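# Arrange four wooden cubes in a row by size

## Task

Place the four wooden cubes on the table in a single straight line ordered from largest to smallest, with each cube's face flush against the next one's face, and finish with neither hand touching any cube.

## Robot and tools

Robot: two arms, left_arm and right_arm, in a physics simulation. left_arm carries a five-finger left hand and right_arm a right hand; the left hand mirrors the right. Bases in the scene frame: left_arm at (+0.018, +0.275, +0.003) m, right_arm at (+0.028, -0.321, +0.030) m, both nearly unrotated. A post stands behind the arms and a camera stand sits between them just behind the bases; avoid both.

Frame: scene frame, origin at table-top height midway between the nominal bases; +z up, +x forward over the table, +y toward left_arm. Results give each hand point's end_effector_position (m) and end_effector_quat_wxyz in this frame. Reported values can be a few cm off, more at long reach. Friction and weight often leave the hand resting 1 to 3 cm (sometimes 5 cm) short of the command, usually lower; that is not a contact sign.

Hand point: 0.15 m out from the wrist face along the fingers, 0.05 m in front of the palm. Its +z runs along straight fingers, +y out of the palm, +x across the palm away from the thumb (toward the thumb on the left hand). Straight fingers extend 0.06 to 0.07 m past the point along +z, lying 0.06 m behind it along -y. A wrist bracket on the little-finger side can strike objects.

Row layout (used by both execute_actions and move): one flat list of 28 numbers, each in [-1, 1]: left_arm dx, dy, dz, rx, ry, rz; left hand little, ring, middle, index, thumb_bend, thumb_turn, force_limit, speed; then the same 14 for right_arm and its hand. Both arms are always included. The six pose numbers are offsets, not poses: they are measured from that arm's current Hand target (shown in the last result), along scene axes, and the hand turns about its Hand target position. 1.0 equals 0.6 m for dx, dy, dz or 180 degrees for rx, ry, rz (one rotation vector). Sending six zeros asks nothing new of an arm. Commanded orientation is clipped to within 40 degrees of the measured one each step.

Hand numbers are absolute targets, not offsets: fingers and thumb_bend -1 straight, +1 curled; thumb_turn -1 beside the palm, +1 opposite the fingers. force_limit maps -1 to about 0 N and +1 to 10 N at the fingertip (15 N for the two thumb motors). speed rises from nearly 0 at -1 to full at +0.48 and above. No number means 'unchanged': to keep a hand as it is, resend the eight numbers last carried out for it; if none yet, send its hand_measured six values plus hand_force_limit and hand_speed. For a gentle grip close with speed -0.94 or lower. With the thumb turned in, the hand can wrap objects about 0.035 to 0.065 m thick. To loosen, send targets more open than hand_measured; to squeeze harder raise force_limit and send a more closed target.

Tools:
- execute_actions(actions, cameras): actions is a list of actions; each action is a list of up to 15 rows at 1/30 s steps, the last row held to step 15. Every row within one action counts from the Hand target at that action's start, so repeating an offset in a later action moves further. Images come back only for an empty actions list or when cameras asks.
- move(target, speed, blend, blocking, cameras): straight-line paths for the hand points. target is one 28-number row or up to 15 rows; every row's offsets count from the same starting Hand targets. speed in m/s, 0.002 to 4.3, default 0.25 (turns up to twice that in rad/s). blend in m rounds corners; 0 stops at each target. Paths do not avoid obstacles or the other arm; all end together and stop after 10 s. blocking=false returns after about 0.5 s while the move continues.
- wait(seconds): 0 to 3600, lets the scene run.
- stop(): brakes a running move.
- zoom_image(camera, region): region [x0, y0, x1, y1] in pixels, at most 504 by 504, of cam_high, cam_low, cam_left_wrist or cam_right_wrist (each 672x504).
- show_instructions(): shows the reference pages.
- finished_scene(scene): ends the scene for good; scene is 1.

Results: Hand target (the last command after clipping; next offsets start here), joint positions, velocities, torques, and per hand hand_measured, hand_stopped_by (moving, target, force, stalled, fault), hand_load_n (positive when pushed open; falls near 0 when a grip is lost), hand_force_limit, hand_speed. A move adds a move: line, e.g. done (within 10 mm and 2 degrees), off_target, moving, held, fault, plus limits such as paced or held. Calibrated camera intrinsics and extrinsics are given; fixed cameras are accurate near the image centre to roughly 7.5 mm.

Cautions: never let a cube drop even a few millimetres, fall off the table, or be released while moving. Approach contacts slowly; targets far beyond a contact press hard, and a blocked arm keeps pushing until commanded back past its hand point. Keep the two hands apart; a collision between arms can fail the task. Stretched arms, heavy holds or pushes heat motors; at 100 °C an arm drops for 30 to 60 s. Loose objects may occasionally be nudged. Release and move clear so no hand touches a cube at the end.

Each tool is called after "Emit:" as name(argument=value, ...), one argument or row to a line, values as JSON.

Reference images:

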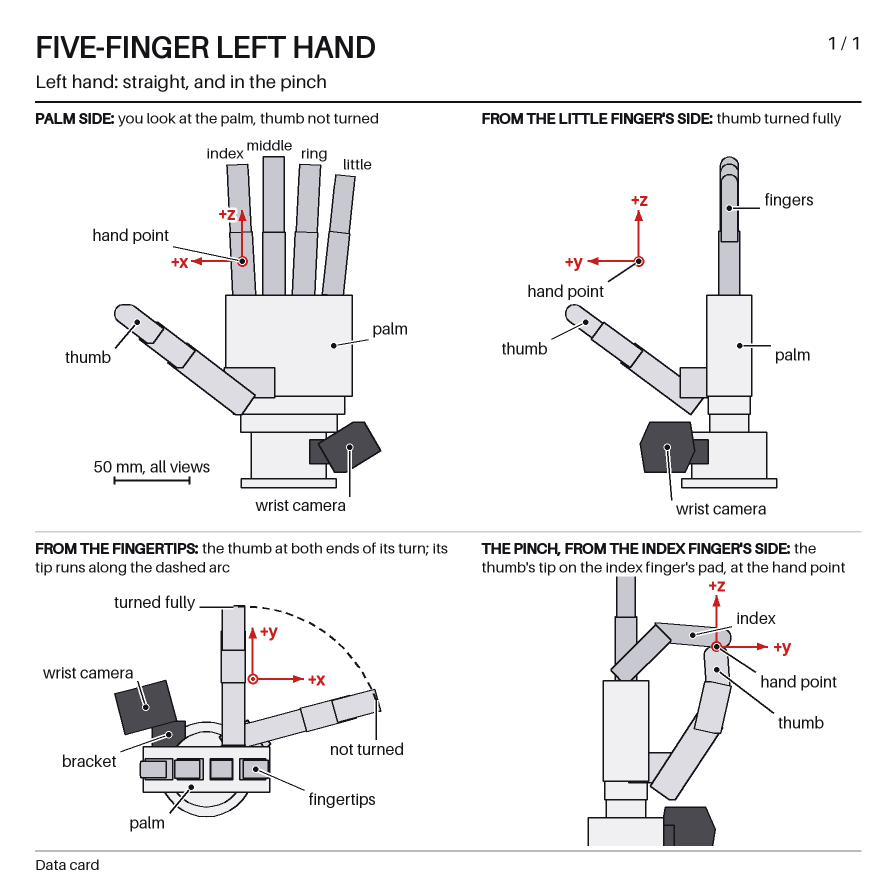

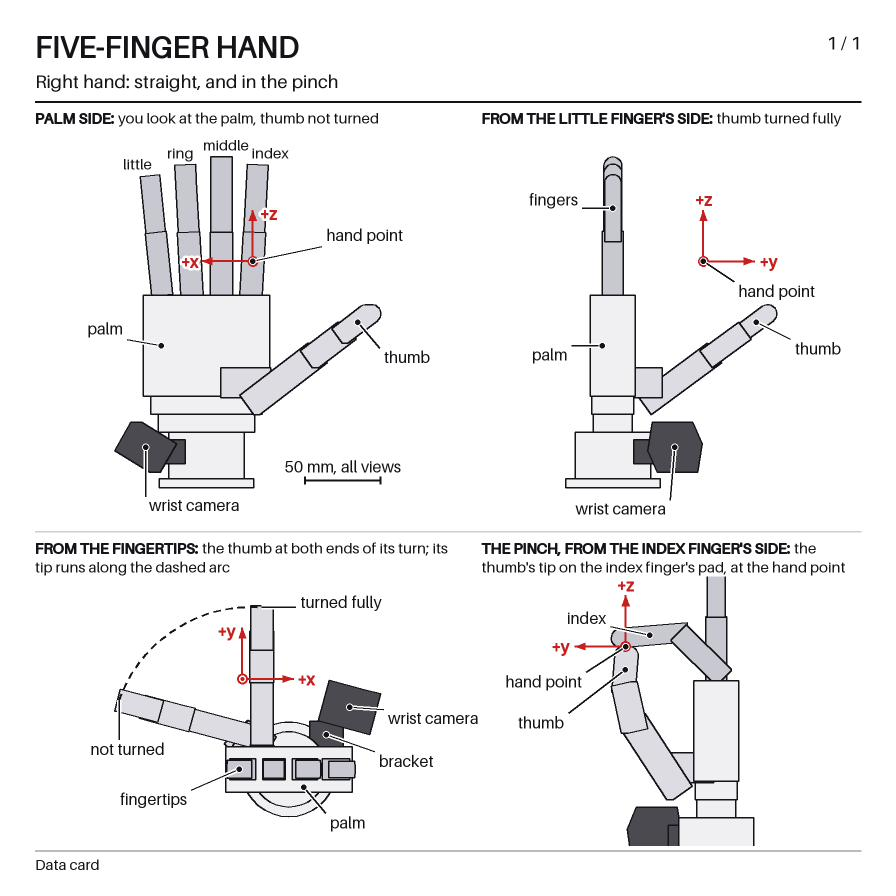

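## Session

Emit:
execute_actions(
  actions=[],
)

Scene clock: 0.00 s.
left_arm: end_effector_position=(+0.1131, +0.4091, +0.1602) hand_measured=(-1.000, -1.000, -1.000, -1.000, -1.000, -1.000) hand_load_n=(+0.0, +0.0, +0.0, +0.0, +0.0, +0.0) hand_stopped_by=(target, target, target, target, target, target) hand_force_limit=0.00 hand_speed=-0.80 end_effector_quat_wxyz=(+0.073, -0.584, +0.765, +0.263) | right_arm: end_effector_position=(+0.6827, -0.0361, +0.1078) hand_measured=(-1.000, -1.000, -1.000, -1.000, -1.000, -1.000) hand_load_n=(+0.0, +0.0, +0.0, +0.0, +0.0, +0.0) hand_stopped_by=(target, target, target, target, target, target) hand_force_limit=0.00 hand_speed=-0.80 end_effector_quat_wxyz=(+0.087, +0.946, -0.213, +0.228)
Joint positions: left_arm=[0.232 0.893 0.687 -1.433 -0.55 0.521] | right_arm=[0.559 2.349 2.294 -1.288 0.441 -0.637]
Joint velocities: within noise
Joint torques (N m): no reading
Heat: left arm: hottest shoulder 40 °C; right arm: hottest waist 41 °C.
Hand target: left_arm +0.1174, +0.4102, +0.1641; +0.078, -0.585, +0.764, +0.261 | right_arm +0.6898, -0.0318, +0.1273; +0.072, +0.943, -0.217, +0.243

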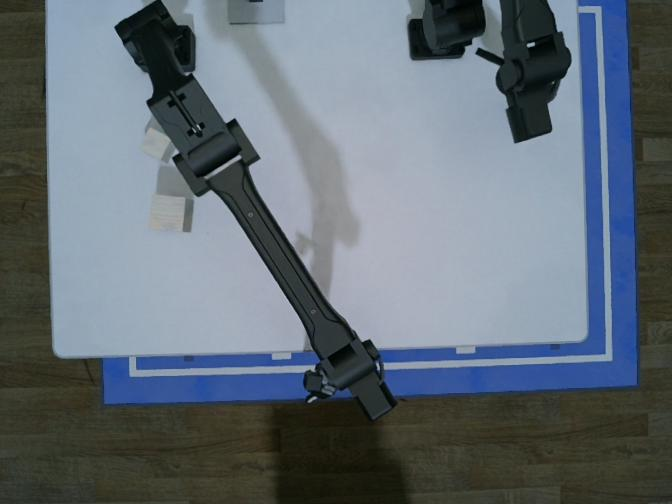

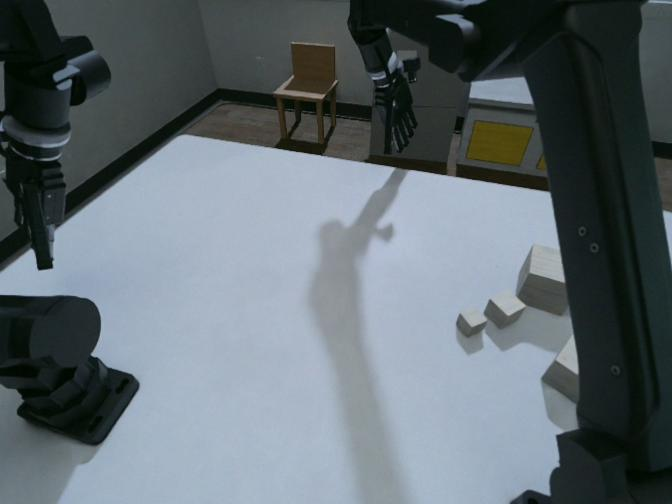

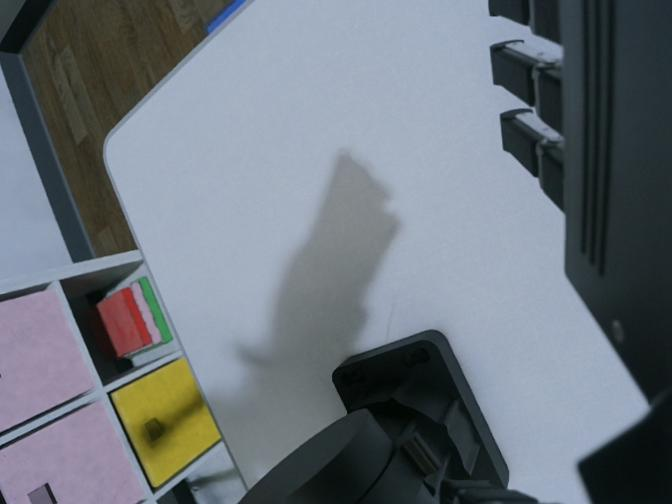

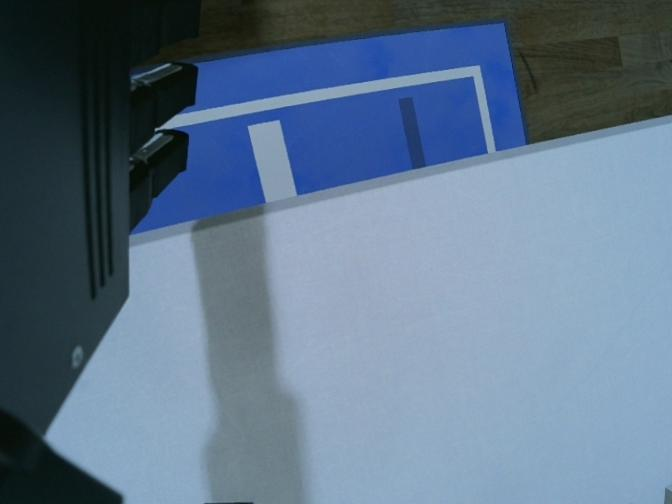

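Emit:
move(
  target=[0,0,0,0,0,0,-1,-1,-1,-1,-1,-1,0,-0.8,-0.483,0.22,0.2,0,0,0,-1,-1,-1,-1,-1,-1,0,-0.8],
  cameras=["all"],
)

Scene clock: 20.23 s.
left_arm: end_effector_position=(+0.1131, +0.4091, +0.1602) hand_measured=(-1.000, -1.000, -1.000, -1.000, -1.000, -1.000) hand_load_n=(+0.0, +0.0, +0.0, +0.0, -0.5, +0.0) hand_stopped_by=(target, target, target, target, target, target) hand_force_limit=0.00 hand_speed=-0.80 end_effector_quat_wxyz=(+0.073, -0.584, +0.765, +0.263) | right_arm: end_effector_position=(+0.3945, +0.1001, +0.2265) hand_measured=(-1.000, -1.000, -1.000, -1.000, -1.000, -1.000) hand_load_n=(+0.0, +0.0, +0.0, +0.0, +0.0, +0.0) hand_stopped_by=(target, target, target, target, target, target) hand_force_limit=0.00 hand_speed=-0.80 end_effector_quat_wxyz=(+0.090, +0.947, -0.201, +0.235)
Joint positions: left_arm=[0.232 0.893 0.687 -1.433 -0.55 0.521] | right_arm=[1.01 1.98 1.978 -1.567 0.509 -0.16]
Joint torques (N m): left_arm=[0.15 -2.67 9.95 -0.29 -0.53 -0.04] | right_arm=[-1.61 -16.38 11.48 -0.47 0.48 0.22]
Heat: left arm: hottest shoulder 39 °C; right arm: hottest elbow 44 °C.
Hand target: left_arm +0.1174, +0.4102, +0.1641; +0.078, -0.585, +0.764, +0.261 | right_arm +0.3998, +0.1003, +0.2472; +0.072, +0.943, -0.217, +0.243
Off the commanded pose: left_arm 0.006 m, 1 deg | right_arm 0.021 m, 3 deg.
move: off_target (right_arm)
cam_right_wrist: T_world_to_cam=[[-0.24133, -0.9459, 0.21685, 0.1401], [-0.96625, 0.25495, 0.03677, 0.348], [-0.09007, -0.20066, -0.97551, 0.39269]] pos_world=[0.40543, 0.1226, 0.3399]

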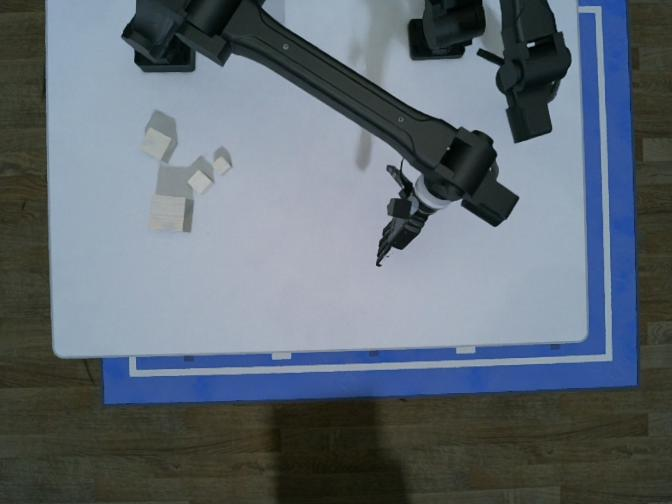

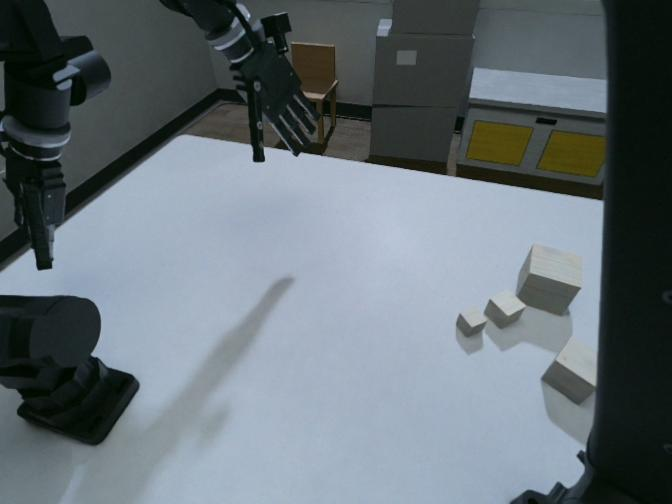

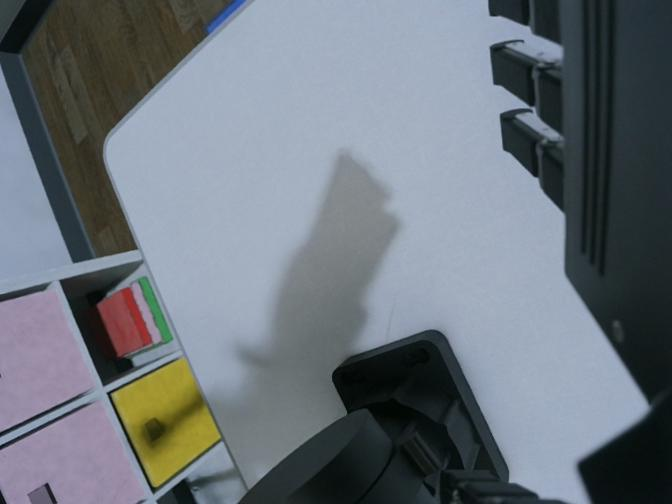

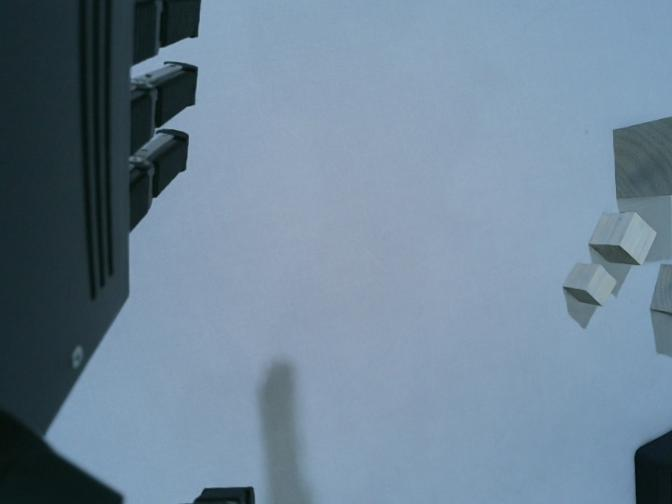

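Emit:
zoom_image(
  camera="cam_high",
  region=[100, 80, 280, 260],
)

Emit:
zoom_image(
  camera="cam_low",
  region=[420, 220, 620, 420],
)

Scaled by 2.800.

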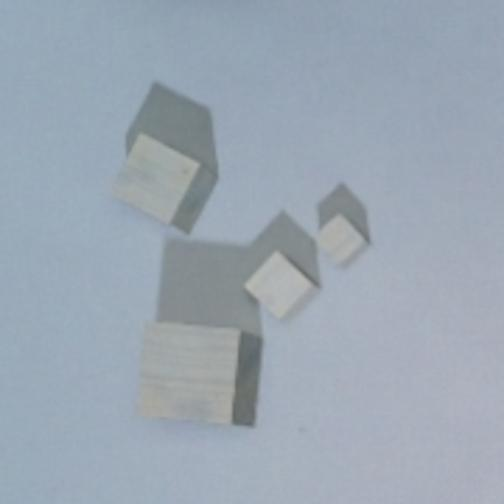

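Scaled by 2.520.

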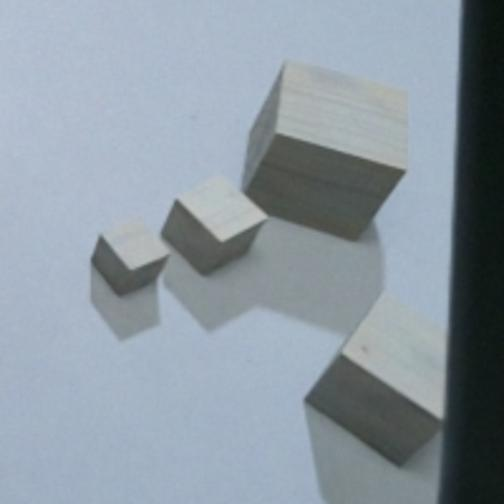

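Emit:
move(
  target=[
    [0,0,0,0,0,0,-1,-1,-1,-1,-1,-1,0,-0.8,-0.117,-0.3,0.02,0.07,0.04,-0.16,-1,-1,-1,-1,-1,-1,0,-0.8],
    [0,0,0,0,0,0,-1,-1,-1,-1,-1,-1,0,-0.8,-0.333,-0.58,0.02,0.1509,0.0819,-0.3478,-1,-1,-1,-1,-1,-1,0,-0.8],
  ],
  blend=0.03,
  cameras=["all"],
)

Scene clock: 144.57 s.
left_arm: end_effector_position=(+0.1131, +0.4091, +0.1602) hand_measured=(-1.000, -1.000, -1.000, -1.000, -1.000, -1.000) hand_load_n=(+0.0, +0.0, +0.0, +0.0, +0.0, +0.0) hand_stopped_by=(target, target, target, target, target, target) hand_force_limit=0.00 hand_speed=-0.80 end_effector_quat_wxyz=(+0.073, -0.584, +0.765, +0.263) | right_arm: end_effector_position=(+0.2019, -0.2455, +0.2561) hand_measured=(-1.000, -1.000, -1.000, -1.000, -1.000, -1.000) hand_load_n=(+0.0, +0.0, +0.0, +0.0, +0.0, +0.0) hand_stopped_by=(target, target, target, target, target, target) hand_force_limit=0.00 hand_speed=-0.80 end_effector_quat_wxyz=(+0.000, +0.705, -0.709, +0.002)
Joint positions: left_arm=[0.232 0.893 0.687 -1.433 -0.55 0.521] | right_arm=[0.209 0.946 0.99 -1.612 0.003 0.199]
Joint torques (N m): left_arm=[0.67 -2.32 9.66 -0.27 -0.53 -0.05] | right_arm=[-1.26 -2.78 9.36 -0.58 -0.07 -0.03]
Heat: left arm: hottest shoulder 39 °C; right arm: hottest elbow 54 °C.
Hand target: left_arm +0.1174, +0.4102, +0.1641; +0.078, -0.585, +0.764, +0.261 | right_arm +0.2001, -0.2478, +0.2591; +0.000, +0.708, -0.707, +0.000
Off the commanded pose: left_arm 0.006 m, 1 deg | right_arm 0.004 m, 0 deg.
move: done
cam_right_wrist: T_world_to_cam=[[-0.97421, -0.22274, 0.03611, 0.13202], [-0.17656, 0.85212, 0.49267, 0.11932], [-0.14051, 0.47358, -0.86947, 0.48338]] pos_world=[0.2176, -0.30119, 0.35673]

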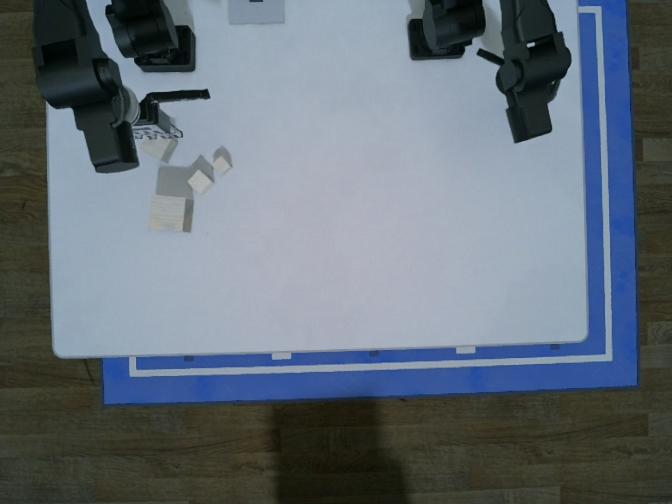

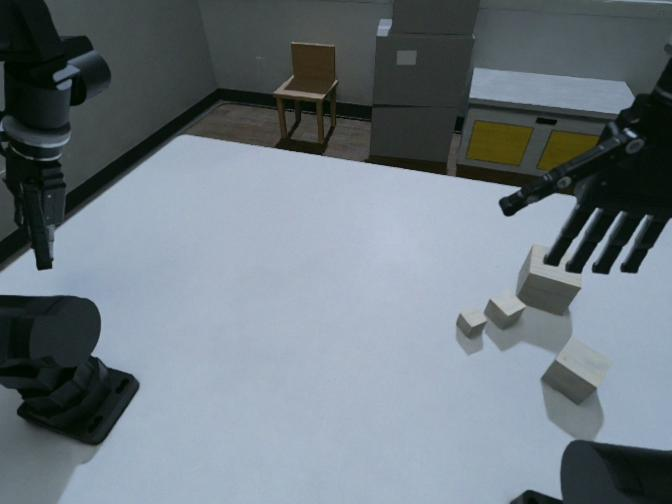

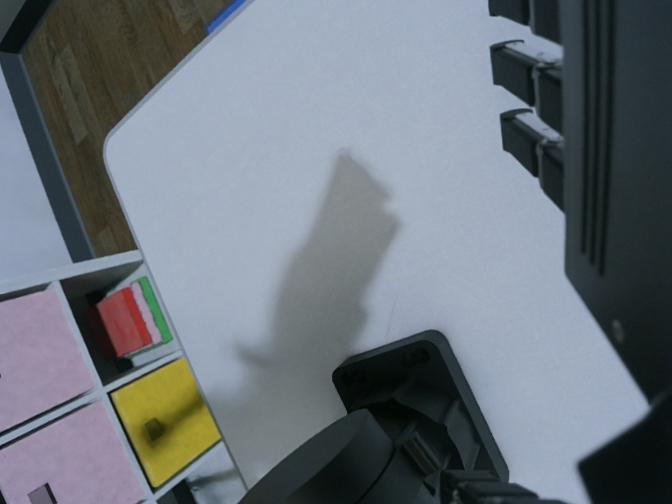

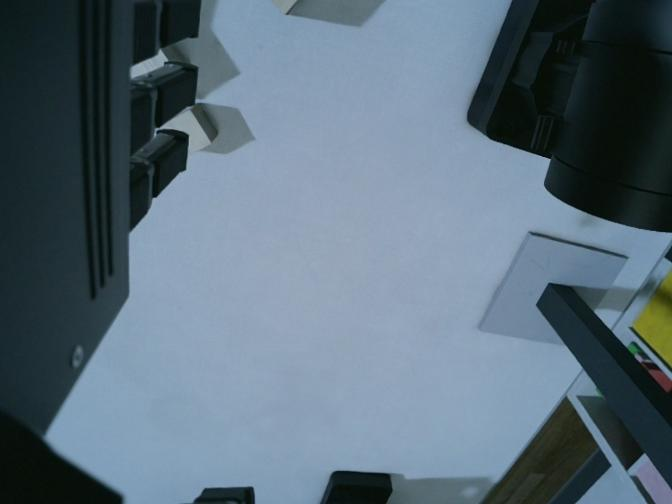

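Emit:
move(
  target=[
    [0,0,0,0,0,0,-1,-1,-1,-1,-1,-1,0,-0.8,0.1615,-0.1603,-0.1,0,0,-0.5317,-1,-1,-1,-1,-1,-1,0,-0.8],
    [0,0,0,0,0,0,-1,-1,-1,-1,-1,-1,0,-0.8,0.1615,-0.1603,-0.2818,0,0,-0.5317,-1,-1,-1,-1,-1,-1,0,-0.8],
  ],
  cameras=["cam_high","cam_low","cam_right_wrist"],
)

Scene clock: 166.83 s.
left_arm: end_effector_position=(+0.1131, +0.4091, +0.1602) hand_measured=(-1.000, -1.000, -1.000, -1.000, -1.000, -1.000) hand_load_n=(+0.0, +0.0, +0.0, +0.0, +0.0, +0.0) hand_stopped_by=(target, target, target, target, target, target) hand_force_limit=0.00 hand_speed=-0.80 end_effector_quat_wxyz=(+0.073, -0.584, +0.765, +0.263) | right_arm: end_effector_position=(+0.2890, -0.3389, +0.0876) hand_measured=(-1.000, -1.000, -1.000, -1.000, -1.000, -1.000) hand_load_n=(+0.0, +0.0, +0.0, -0.5, +0.0, +0.0) hand_stopped_by=(target, target, target, target, target, target) hand_force_limit=0.00 hand_speed=-0.80 end_effector_quat_wxyz=(-0.009, +0.038, +0.999, +0.003)
Joint positions: left_arm=[0.232 0.893 0.687 -1.433 -0.55 0.521] | right_arm=[-0.305 1.073 0.612 -1.129 -0.002 1.326]
Joint torques (N m): left_arm=[0.38 -2.9 9.78 -0.24 -0.51 -0.04] | right_arm=[-1.2 -3.25 8.84 0.29 0.11 0.23]
Heat: left arm: hottest shoulder 39 °C; right arm: hottest elbow 52 °C.
Hand target: left_arm +0.1174, +0.4102, +0.1641; +0.078, -0.585, +0.764, +0.261 | right_arm +0.2970, -0.3439, +0.0901; +0.000, +0.049, +0.999, +0.000
Off the commanded pose: left_arm 0.006 m, 1 deg | right_arm 0.010 m, 2 deg.
move: done
cam_right_wrist: T_world_to_cam=[[-0.15308, 0.98702, 0.04865, 0.37366], [0.87004, 0.11126, 0.48025, -0.25516], [0.46861, 0.11584, -0.87578, 0.09671]] pos_world=[0.23388, -0.35162, 0.18906]

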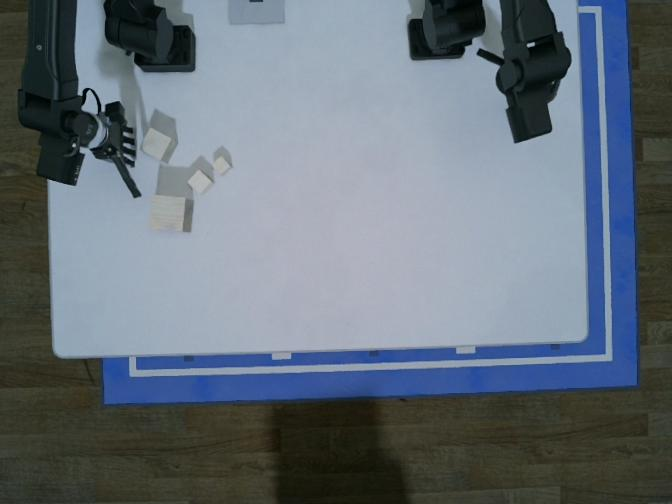

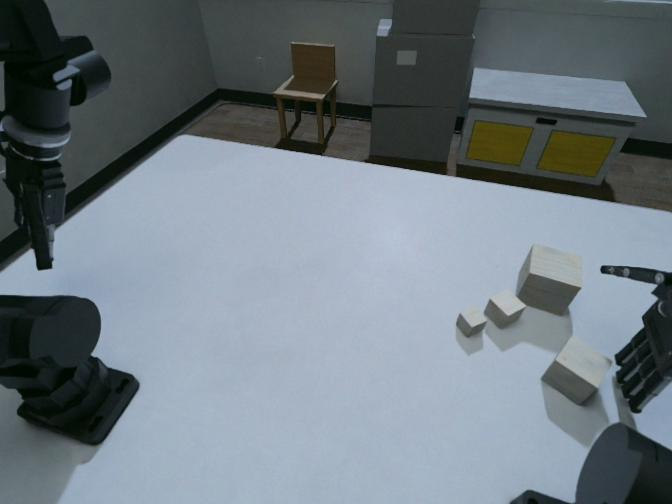

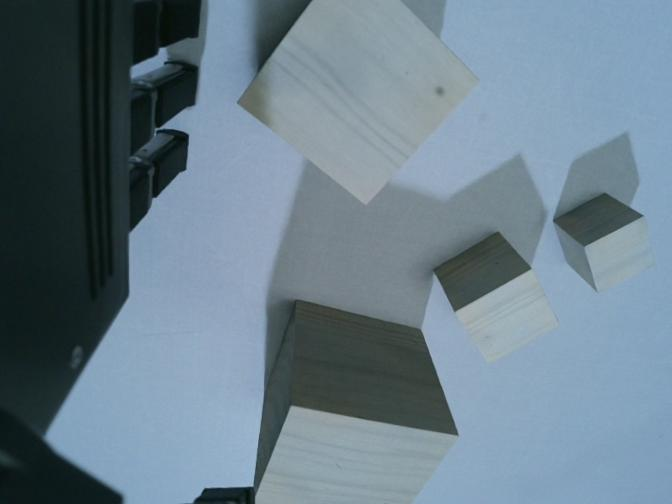

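Emit:
zoom_image(
  camera="cam_high",
  region=[60, 80, 240, 260],
)

Emit:
zoom_image(
  camera="cam_low",
  region=[500, 230, 672, 430],
)

Scaled by 2.800.

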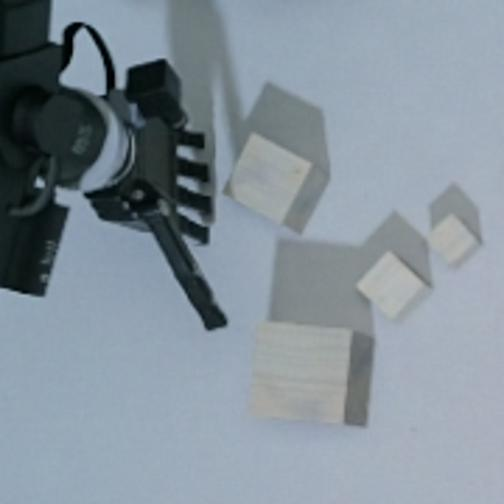

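Scaled by 2.520.

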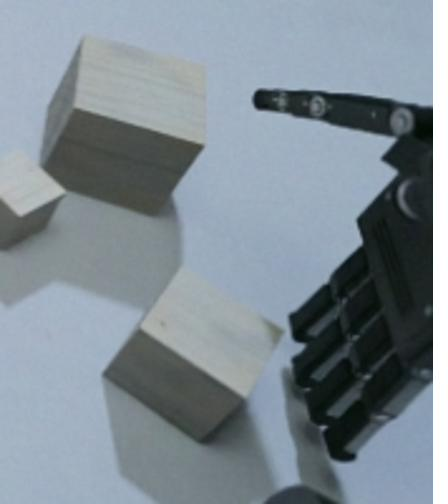

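Emit:
move(
  target=[0,0,0,0,0,0,-1,-1,-1,-1,-1,-1,0,-0.8,0.01,0.1033,-0.01,0,0,0,-1,-1,-1,-1,-1,-1,0,-0.8],
  speed=0.08,
  cameras=["cam_high","cam_low","cam_right_wrist"],
)

Emit:
zoom_image(
  camera="cam_high",
  region=[60, 80, 240, 260],
)

Scene clock: 178.40 s.
left_arm: end_effector_position=(+0.1131, +0.4091, +0.1602) hand_measured=(-1.000, -1.000, -1.000, -1.000, -1.000, -1.000) hand_load_n=(+0.0, +0.0, +0.0, +0.0, +0.0, +0.0) hand_stopped_by=(target, target, target, target, target, target) hand_force_limit=0.00 hand_speed=-0.80 end_effector_quat_wxyz=(+0.073, -0.584, +0.765, +0.263) | right_arm: end_effector_position=(+0.2971, -0.2835, +0.0811) hand_measured=(-1.000, -1.000, -1.000, -1.000, -1.000, -1.000) hand_load_n=(+0.0, +0.0, +0.0, +0.0, +0.0, +0.0) hand_stopped_by=(target, target, target, target, target, target) hand_force_limit=0.00 hand_speed=-0.80 end_effector_quat_wxyz=(-0.012, +0.046, +0.999, +0.002)
Joint positions: left_arm=[0.232 0.893 0.687 -1.433 -0.55 0.521] | right_arm=[-0.066 1.073 0.594 -1.115 -0.002 1.581]
Joint torques (N m): left_arm=[-0.03 -2.96 9.92 -0.08 -0.52 -0.05] | right_arm=[1.38 -3.84 8.24 0.23 0.1 0.27]
Heat: left arm: hottest shoulder 39 °C; right arm: hottest elbow 50 °C.
Hand target: left_arm +0.1174, +0.4102, +0.1641; +0.078, -0.585, +0.764, +0.261 | right_arm +0.3031, -0.2821, +0.0841; +0.000, +0.049, +0.999, +0.000
Off the commanded pose: left_arm 0.006 m, 1 deg | right_arm 0.007 m, 1 deg.
move: done
cam_right_wrist: T_world_to_cam=[[-0.13664, 0.98956, 0.04577, 0.31667], [0.87438, 0.09876, 0.47508, -0.26969], [0.4656, 0.10494, -0.87875, 0.07879]] pos_world=[0.2424, -0.29499, 0.18287]

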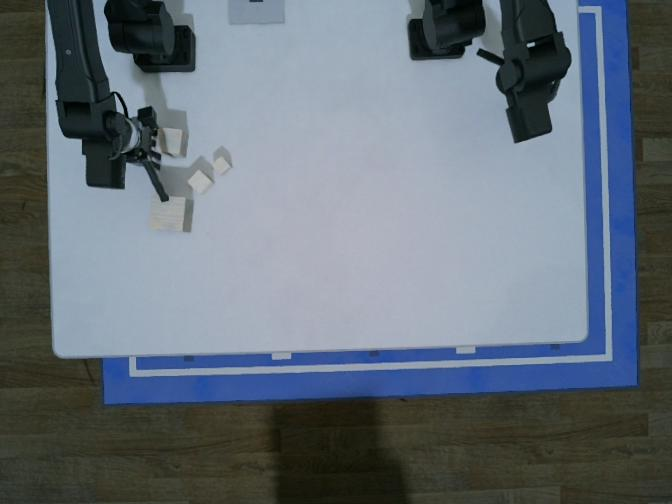

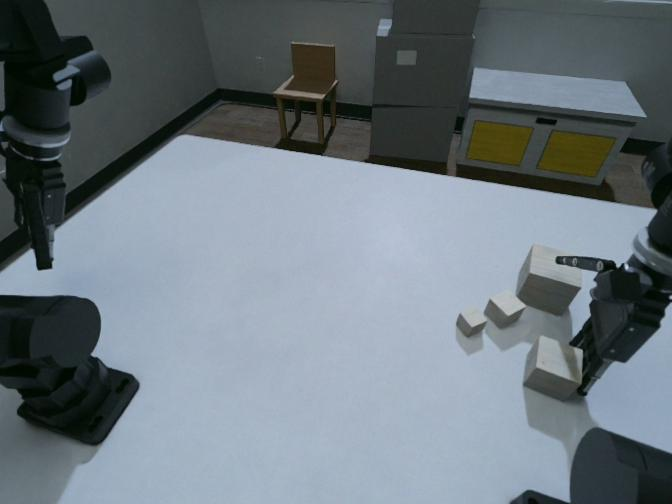

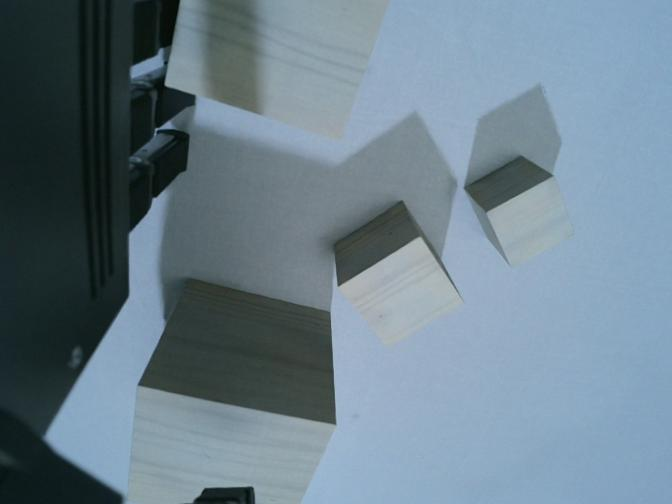

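Scaled by 2.800.

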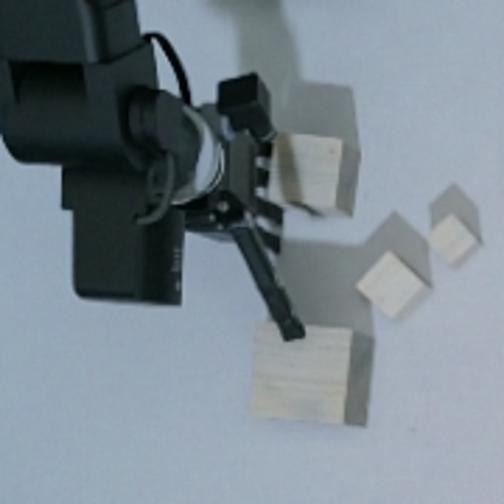

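Emit:
move(
  target=[0,0,0,0,0,0,-1,-1,-1,-1,-1,-1,0,-0.8,0.002,0.0217,0,0,0,0,-1,-1,-1,-1,-1,-1,0,-0.8],
  speed=0.08,
  cameras=["cam_high"],
)

Emit:
zoom_image(
  camera="cam_high",
  region=[100, 90, 240, 250],
)

Scene clock: 185.13 s.
left_arm: end_effector_position=(+0.1131, +0.4091, +0.1602) hand_measured=(-1.000, -1.000, -1.000, -1.000, -1.000, -1.000) hand_load_n=(+0.0, +0.0, +0.0, +0.0, +0.0, +0.0) hand_stopped_by=(target, target, target, target, target, target) hand_force_limit=0.00 hand_speed=-0.80 end_effector_quat_wxyz=(+0.073, -0.584, +0.765, +0.263) | right_arm: end_effector_position=(+0.2978, -0.2705, +0.0810) hand_measured=(-1.000, -1.000, -1.000, -1.000, -1.000, -1.000) hand_load_n=(+0.0, +0.0, +0.0, +0.0, +0.0, +0.0) hand_stopped_by=(target, target, target, target, target, target) hand_force_limit=0.00 hand_speed=-0.80 end_effector_quat_wxyz=(-0.012, +0.046, +0.999, +0.001)
Joint positions: left_arm=[0.232 0.893 0.687 -1.433 -0.55 0.521] | right_arm=[-0.011 1.073 0.594 -1.115 -0.002 1.636]
Joint torques (N m): left_arm=[0.44 -2.61 9.77 -0.29 -0.46 -0.04] | right_arm=[0.15 -3.96 8.05 0.31 0.06 0.26]
Heat: left arm: hottest shoulder 39 °C; right arm: hottest elbow 50 °C.
Hand target: left_arm +0.1174, +0.4102, +0.1641; +0.078, -0.585, +0.764, +0.261 | right_arm +0.3042, -0.2690, +0.0841; +0.000, +0.049, +0.999, +0.000
Off the commanded pose: left_arm 0.006 m, 1 deg | right_arm 0.007 m, 1 deg.
move: done

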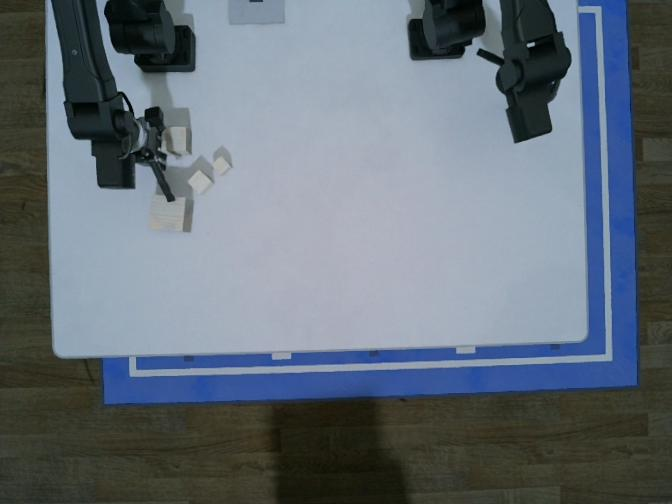

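Scaled by 3.150.

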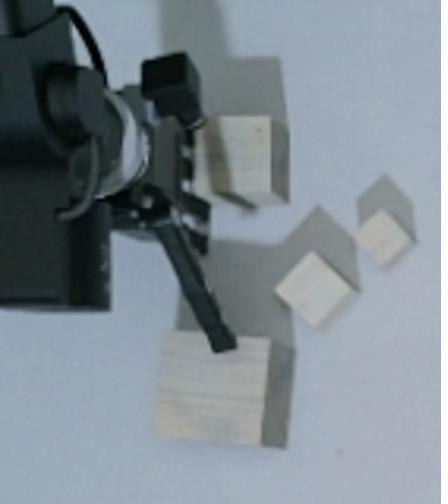

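Emit:
move(
  target=[
    [0,0,0,0,0,0,-1,-1,-1,-1,-1,-1,0,-0.8,-0.007,-0.067,0,0,0,0,-1,-1,-1,-1,-1,-1,0,-0.8],
    [0,0,0,0,0,0,-1,-1,-1,-1,-1,-1,0,-0.8,-0.05,-0.067,0.14,0,0,0,-1,-1,-1,-1,-1,-1,0,-0.8],
    [0,0,0,0,0,0,-1,-1,-1,-1,-1,-1,0,-0.8,-0.2837,0.0267,0.14,0,0,0.5,-1,-1,-1,-1,-1,-1,0,-0.8],
    [0,0,0,0,0,0,-1,-1,-1,-1,-1,-1,0,-0.8,-0.2837,0.0267,0.02,0,0,0.5,-1,-1,-1,-1,-1,-1,0,-0.8],
  ],
  blend=[0.01,0.03,0.01,0],
  cameras=["cam_high","cam_low","cam_right_wrist"],
)

Emit:
zoom_image(
  camera="cam_high",
  region=[80, 60, 240, 250],
)

Emit:
zoom_image(
  camera="cam_low",
  region=[472, 220, 672, 420],
)

Scene clock: 208.23 s.
left_arm: end_effector_position=(+0.1131, +0.4091, +0.1602) hand_measured=(-1.000, -1.000, -1.000, -1.000, -1.000, -1.000) hand_load_n=(+0.0, +0.0, +0.0, -0.5, +0.0, +0.0) hand_stopped_by=(target, target, target, target, target, target) hand_force_limit=0.00 hand_speed=-0.80 end_effector_quat_wxyz=(+0.073, -0.584, +0.765, +0.263) | right_arm: end_effector_position=(+0.1285, -0.2550, +0.0942) hand_measured=(-1.000, -1.000, -1.000, -1.000, -1.000, -1.000) hand_load_n=(+0.0, +0.0, +0.0, +0.0, +0.0, +0.0) hand_stopped_by=(target, target, target, target, target, target) hand_force_limit=0.00 hand_speed=-0.80 end_effector_quat_wxyz=(-0.008, -0.662, +0.750, +0.003)
Joint positions: left_arm=[0.232 0.893 0.687 -1.433 -0.55 0.521] | right_arm=[0.201 0.772 0.474 -1.29 0.002 0.309]
Joint torques (N m): left_arm=[-0.21 -2.61 9.95 -0.34 -0.53 -0.05] | right_arm=[1.14 -0.62 9.37 0.35 -0.02 -0.03]
Heat: left arm: hottest shoulder 39 °C; right arm: hottest elbow 49 °C.
Hand target: left_arm +0.1174, +0.4102, +0.1641; +0.078, -0.585, +0.764, +0.261 | right_arm +0.1340, -0.2530, +0.0962; +0.000, -0.671, +0.741, +0.000
Off the commanded pose: left_arm 0.006 m, 1 deg | right_arm 0.006 m, 2 deg.
move: done
cam_right_wrist: T_world_to_cam=[[-0.99279, -0.10654, 0.05488, 0.09446], [-0.06602, 0.86838, 0.49149, 0.18421], [-0.10002, 0.48432, -0.86915, 0.33431]] pos_world=[0.13937, -0.31182, 0.19485]

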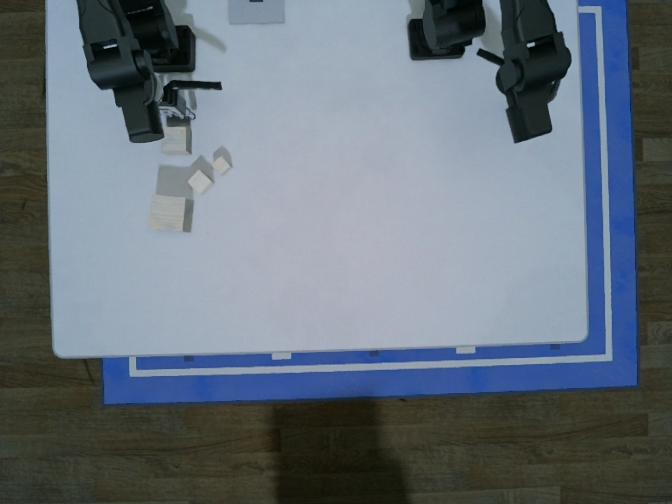

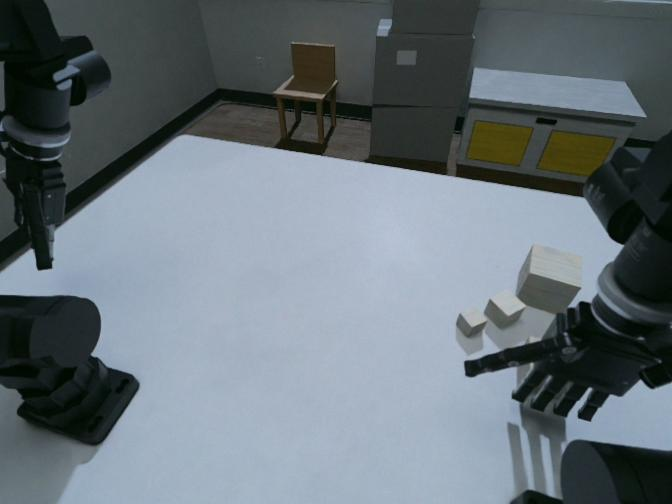

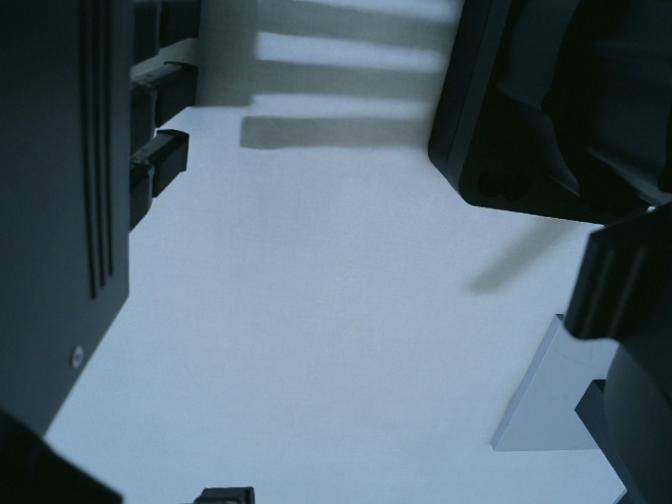

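Scaled by 2.653.

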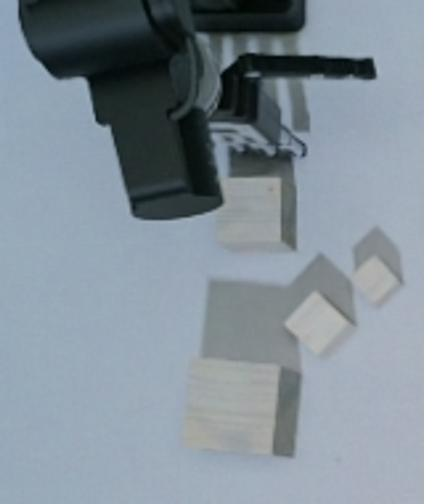

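Scaled by 2.520.

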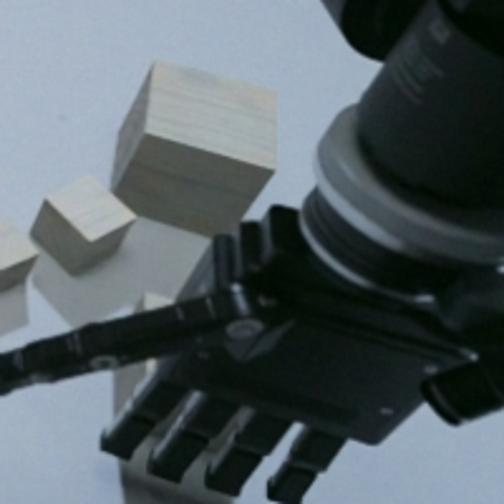

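Emit:
move(
  target=[
    [0,0,0,0,0,0,-1,-1,-1,-1,-1,-1,0,-0.8,0.02,0,-0.018,0,0,0,-1,-1,-1,-1,-1,-1,0,-0.8],
    [0,0,0,0,0,0,-1,-1,-1,-1,-1,-1,0,-0.8,0.18,-0.0067,-0.018,0,0,0,-1,-1,-1,-1,-1,-1,0,-0.8],
  ],
  speed=0.08,
  cameras=["cam_high","cam_low","cam_right_wrist"],
)

Emit:
zoom_image(
  camera="cam_high",
  region=[100, 90, 240, 250],
)

Emit:
zoom_image(
  camera="cam_low",
  region=[472, 220, 672, 420],
)

Scene clock: 220.47 s.
left_arm: end_effector_position=(+0.1131, +0.4091, +0.1602) hand_measured=(-1.000, -1.000, -1.000, -1.000, -1.000, -1.000) hand_load_n=(+0.0, +0.0, +0.0, +0.0, +0.0, +0.0) hand_stopped_by=(target, target, target, target, target, target) hand_force_limit=0.00 hand_speed=-0.80 end_effector_quat_wxyz=(+0.073, -0.584, +0.765, +0.263) | right_arm: end_effector_position=(+0.2201, -0.2564, +0.0769) hand_measured=(-1.000, -1.000, -1.000, -1.000, -1.000, -1.000) hand_load_n=(+0.0, +0.0, +0.0, +0.0, +0.0, +0.0) hand_stopped_by=(target, target, target, target, target, target) hand_force_limit=0.00 hand_speed=-0.80 end_effector_quat_wxyz=(+0.020, +0.670, -0.742, -0.013)
Joint positions: left_arm=[0.232 0.893 0.687 -1.433 -0.55 0.521] | right_arm=[0.132 1.16 0.631 -1.089 0.001 0.218]
Joint torques (N m): left_arm=[0.79 -2.61 9.87 -0.12 -0.51 -0.11] | right_arm=[-1.2 -4.6 10.99 0.32 0.04 -0.04]
Heat: left arm: hottest shoulder 39 °C; right arm: hottest elbow 50 °C.
Hand target: left_arm +0.1174, +0.4102, +0.1641; +0.078, -0.585, +0.764, +0.261 | right_arm +0.2419, -0.2570, +0.0853; +0.000, -0.672, +0.741, +0.000
Off the commanded pose: left_arm 0.006 m, 1 deg | right_arm 0.023 m, 3 deg.
move: off_target (right_arm)
cam_right_wrist: T_world_to_cam=[[-0.98813, -0.1276, 0.08557, 0.17747], [-0.06934, 0.8674, 0.49277, 0.2004], [-0.1371, 0.48098, -0.86594, 0.33629]] pos_world=[0.23536, -0.31293, 0.17727]

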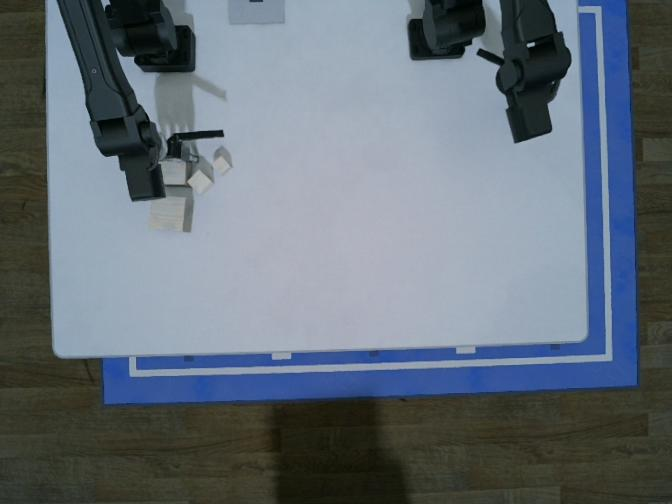

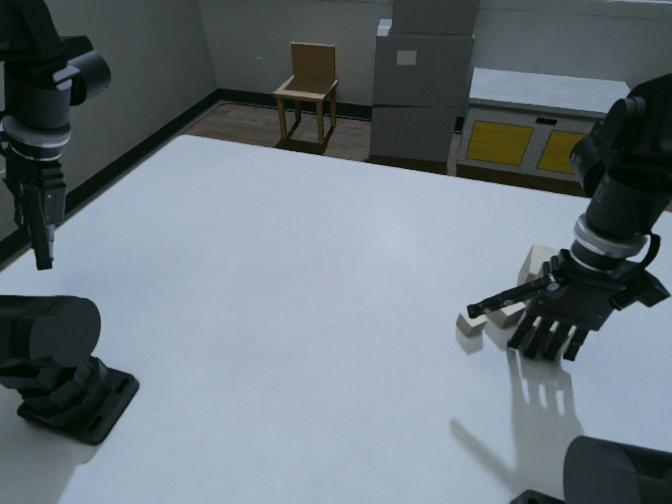

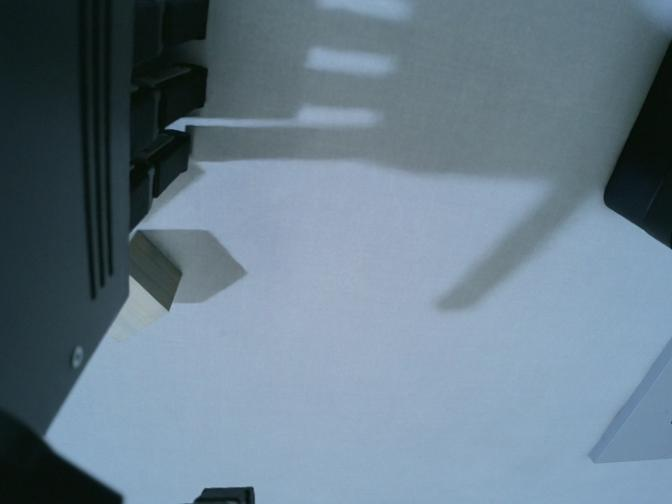

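Scaled by 3.150.

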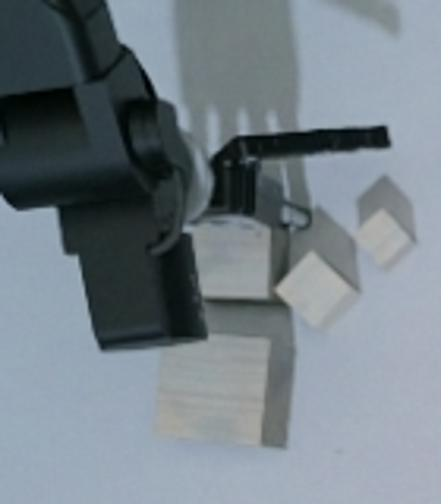

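Scaled by 2.520.

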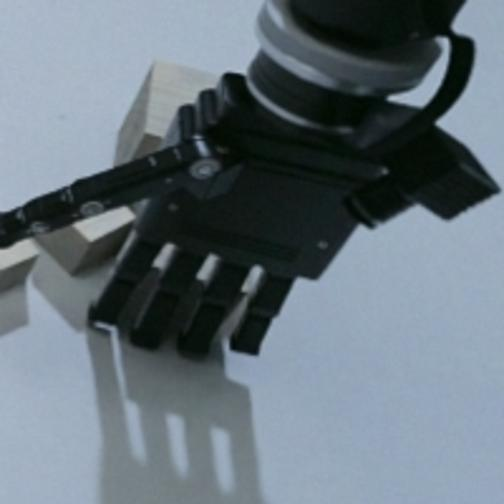

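Emit:
move(
  target=[0,0,0,0,0,0,-1,-1,-1,-1,-1,-1,0,-0.8,0.03,-0.004,0.012,0,0,0,-1,-1,-1,-1,-1,-1,0,-0.8],
  speed=0.08,
  cameras=["cam_high"],
)

Emit:
zoom_image(
  camera="cam_high",
  region=[100, 90, 240, 250],
)

Scene clock: 234.23 s.
left_arm: end_effector_position=(+0.1131, +0.4091, +0.1602) hand_measured=(-1.000, -1.000, -1.000, -1.000, -1.000, -1.000) hand_load_n=(+0.0, +0.0, +0.0, +0.0, -0.5, +0.0) hand_stopped_by=(target, target, target, target, target, target) hand_force_limit=0.00 hand_speed=-0.80 end_effector_quat_wxyz=(+0.073, -0.584, +0.765, +0.263) | right_arm: end_effector_position=(+0.2418, -0.2580, +0.0838) hand_measured=(-1.000, -1.000, -1.000, -1.000, -1.000, -1.000) hand_load_n=(+0.0, +0.0, +0.0, +0.0, +0.0, +0.0) hand_stopped_by=(target, target, target, target, target, target) hand_force_limit=0.00 hand_speed=-0.80 end_effector_quat_wxyz=(+0.014, +0.670, -0.742, -0.010)
Joint positions: left_arm=[0.232 0.893 0.687 -1.433 -0.55 0.521] | right_arm=[0.116 1.201 0.685 -1.089 0.001 0.203]
Joint torques (N m): left_arm=[0.73 -2.61 9.87 -0.17 -0.58 -0.07] | right_arm=[-1.79 -4.25 11.11 -0.05 0.06 -0.02]
Heat: left arm: hottest shoulder 39 °C; right arm: hottest elbow 52 °C.
Hand target: left_arm +0.1174, +0.4102, +0.1641; +0.078, -0.585, +0.764, +0.261 | right_arm +0.2598, -0.2594, +0.0924; +0.000, -0.671, +0.741, +0.000
Off the commanded pose: left_arm 0.006 m, 1 deg | right_arm 0.020 m, 2 deg.
move: off_target (right_arm)

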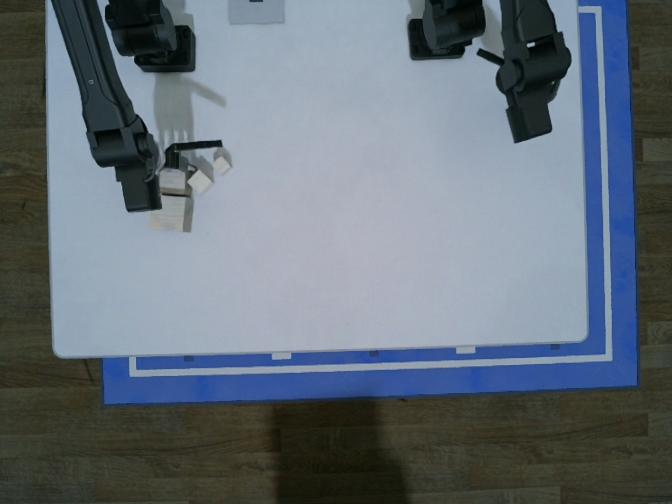

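Scaled by 3.150.

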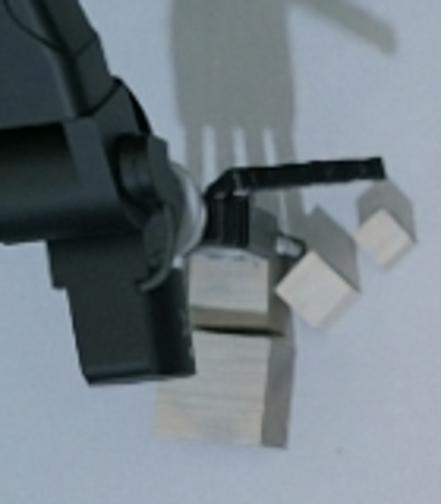

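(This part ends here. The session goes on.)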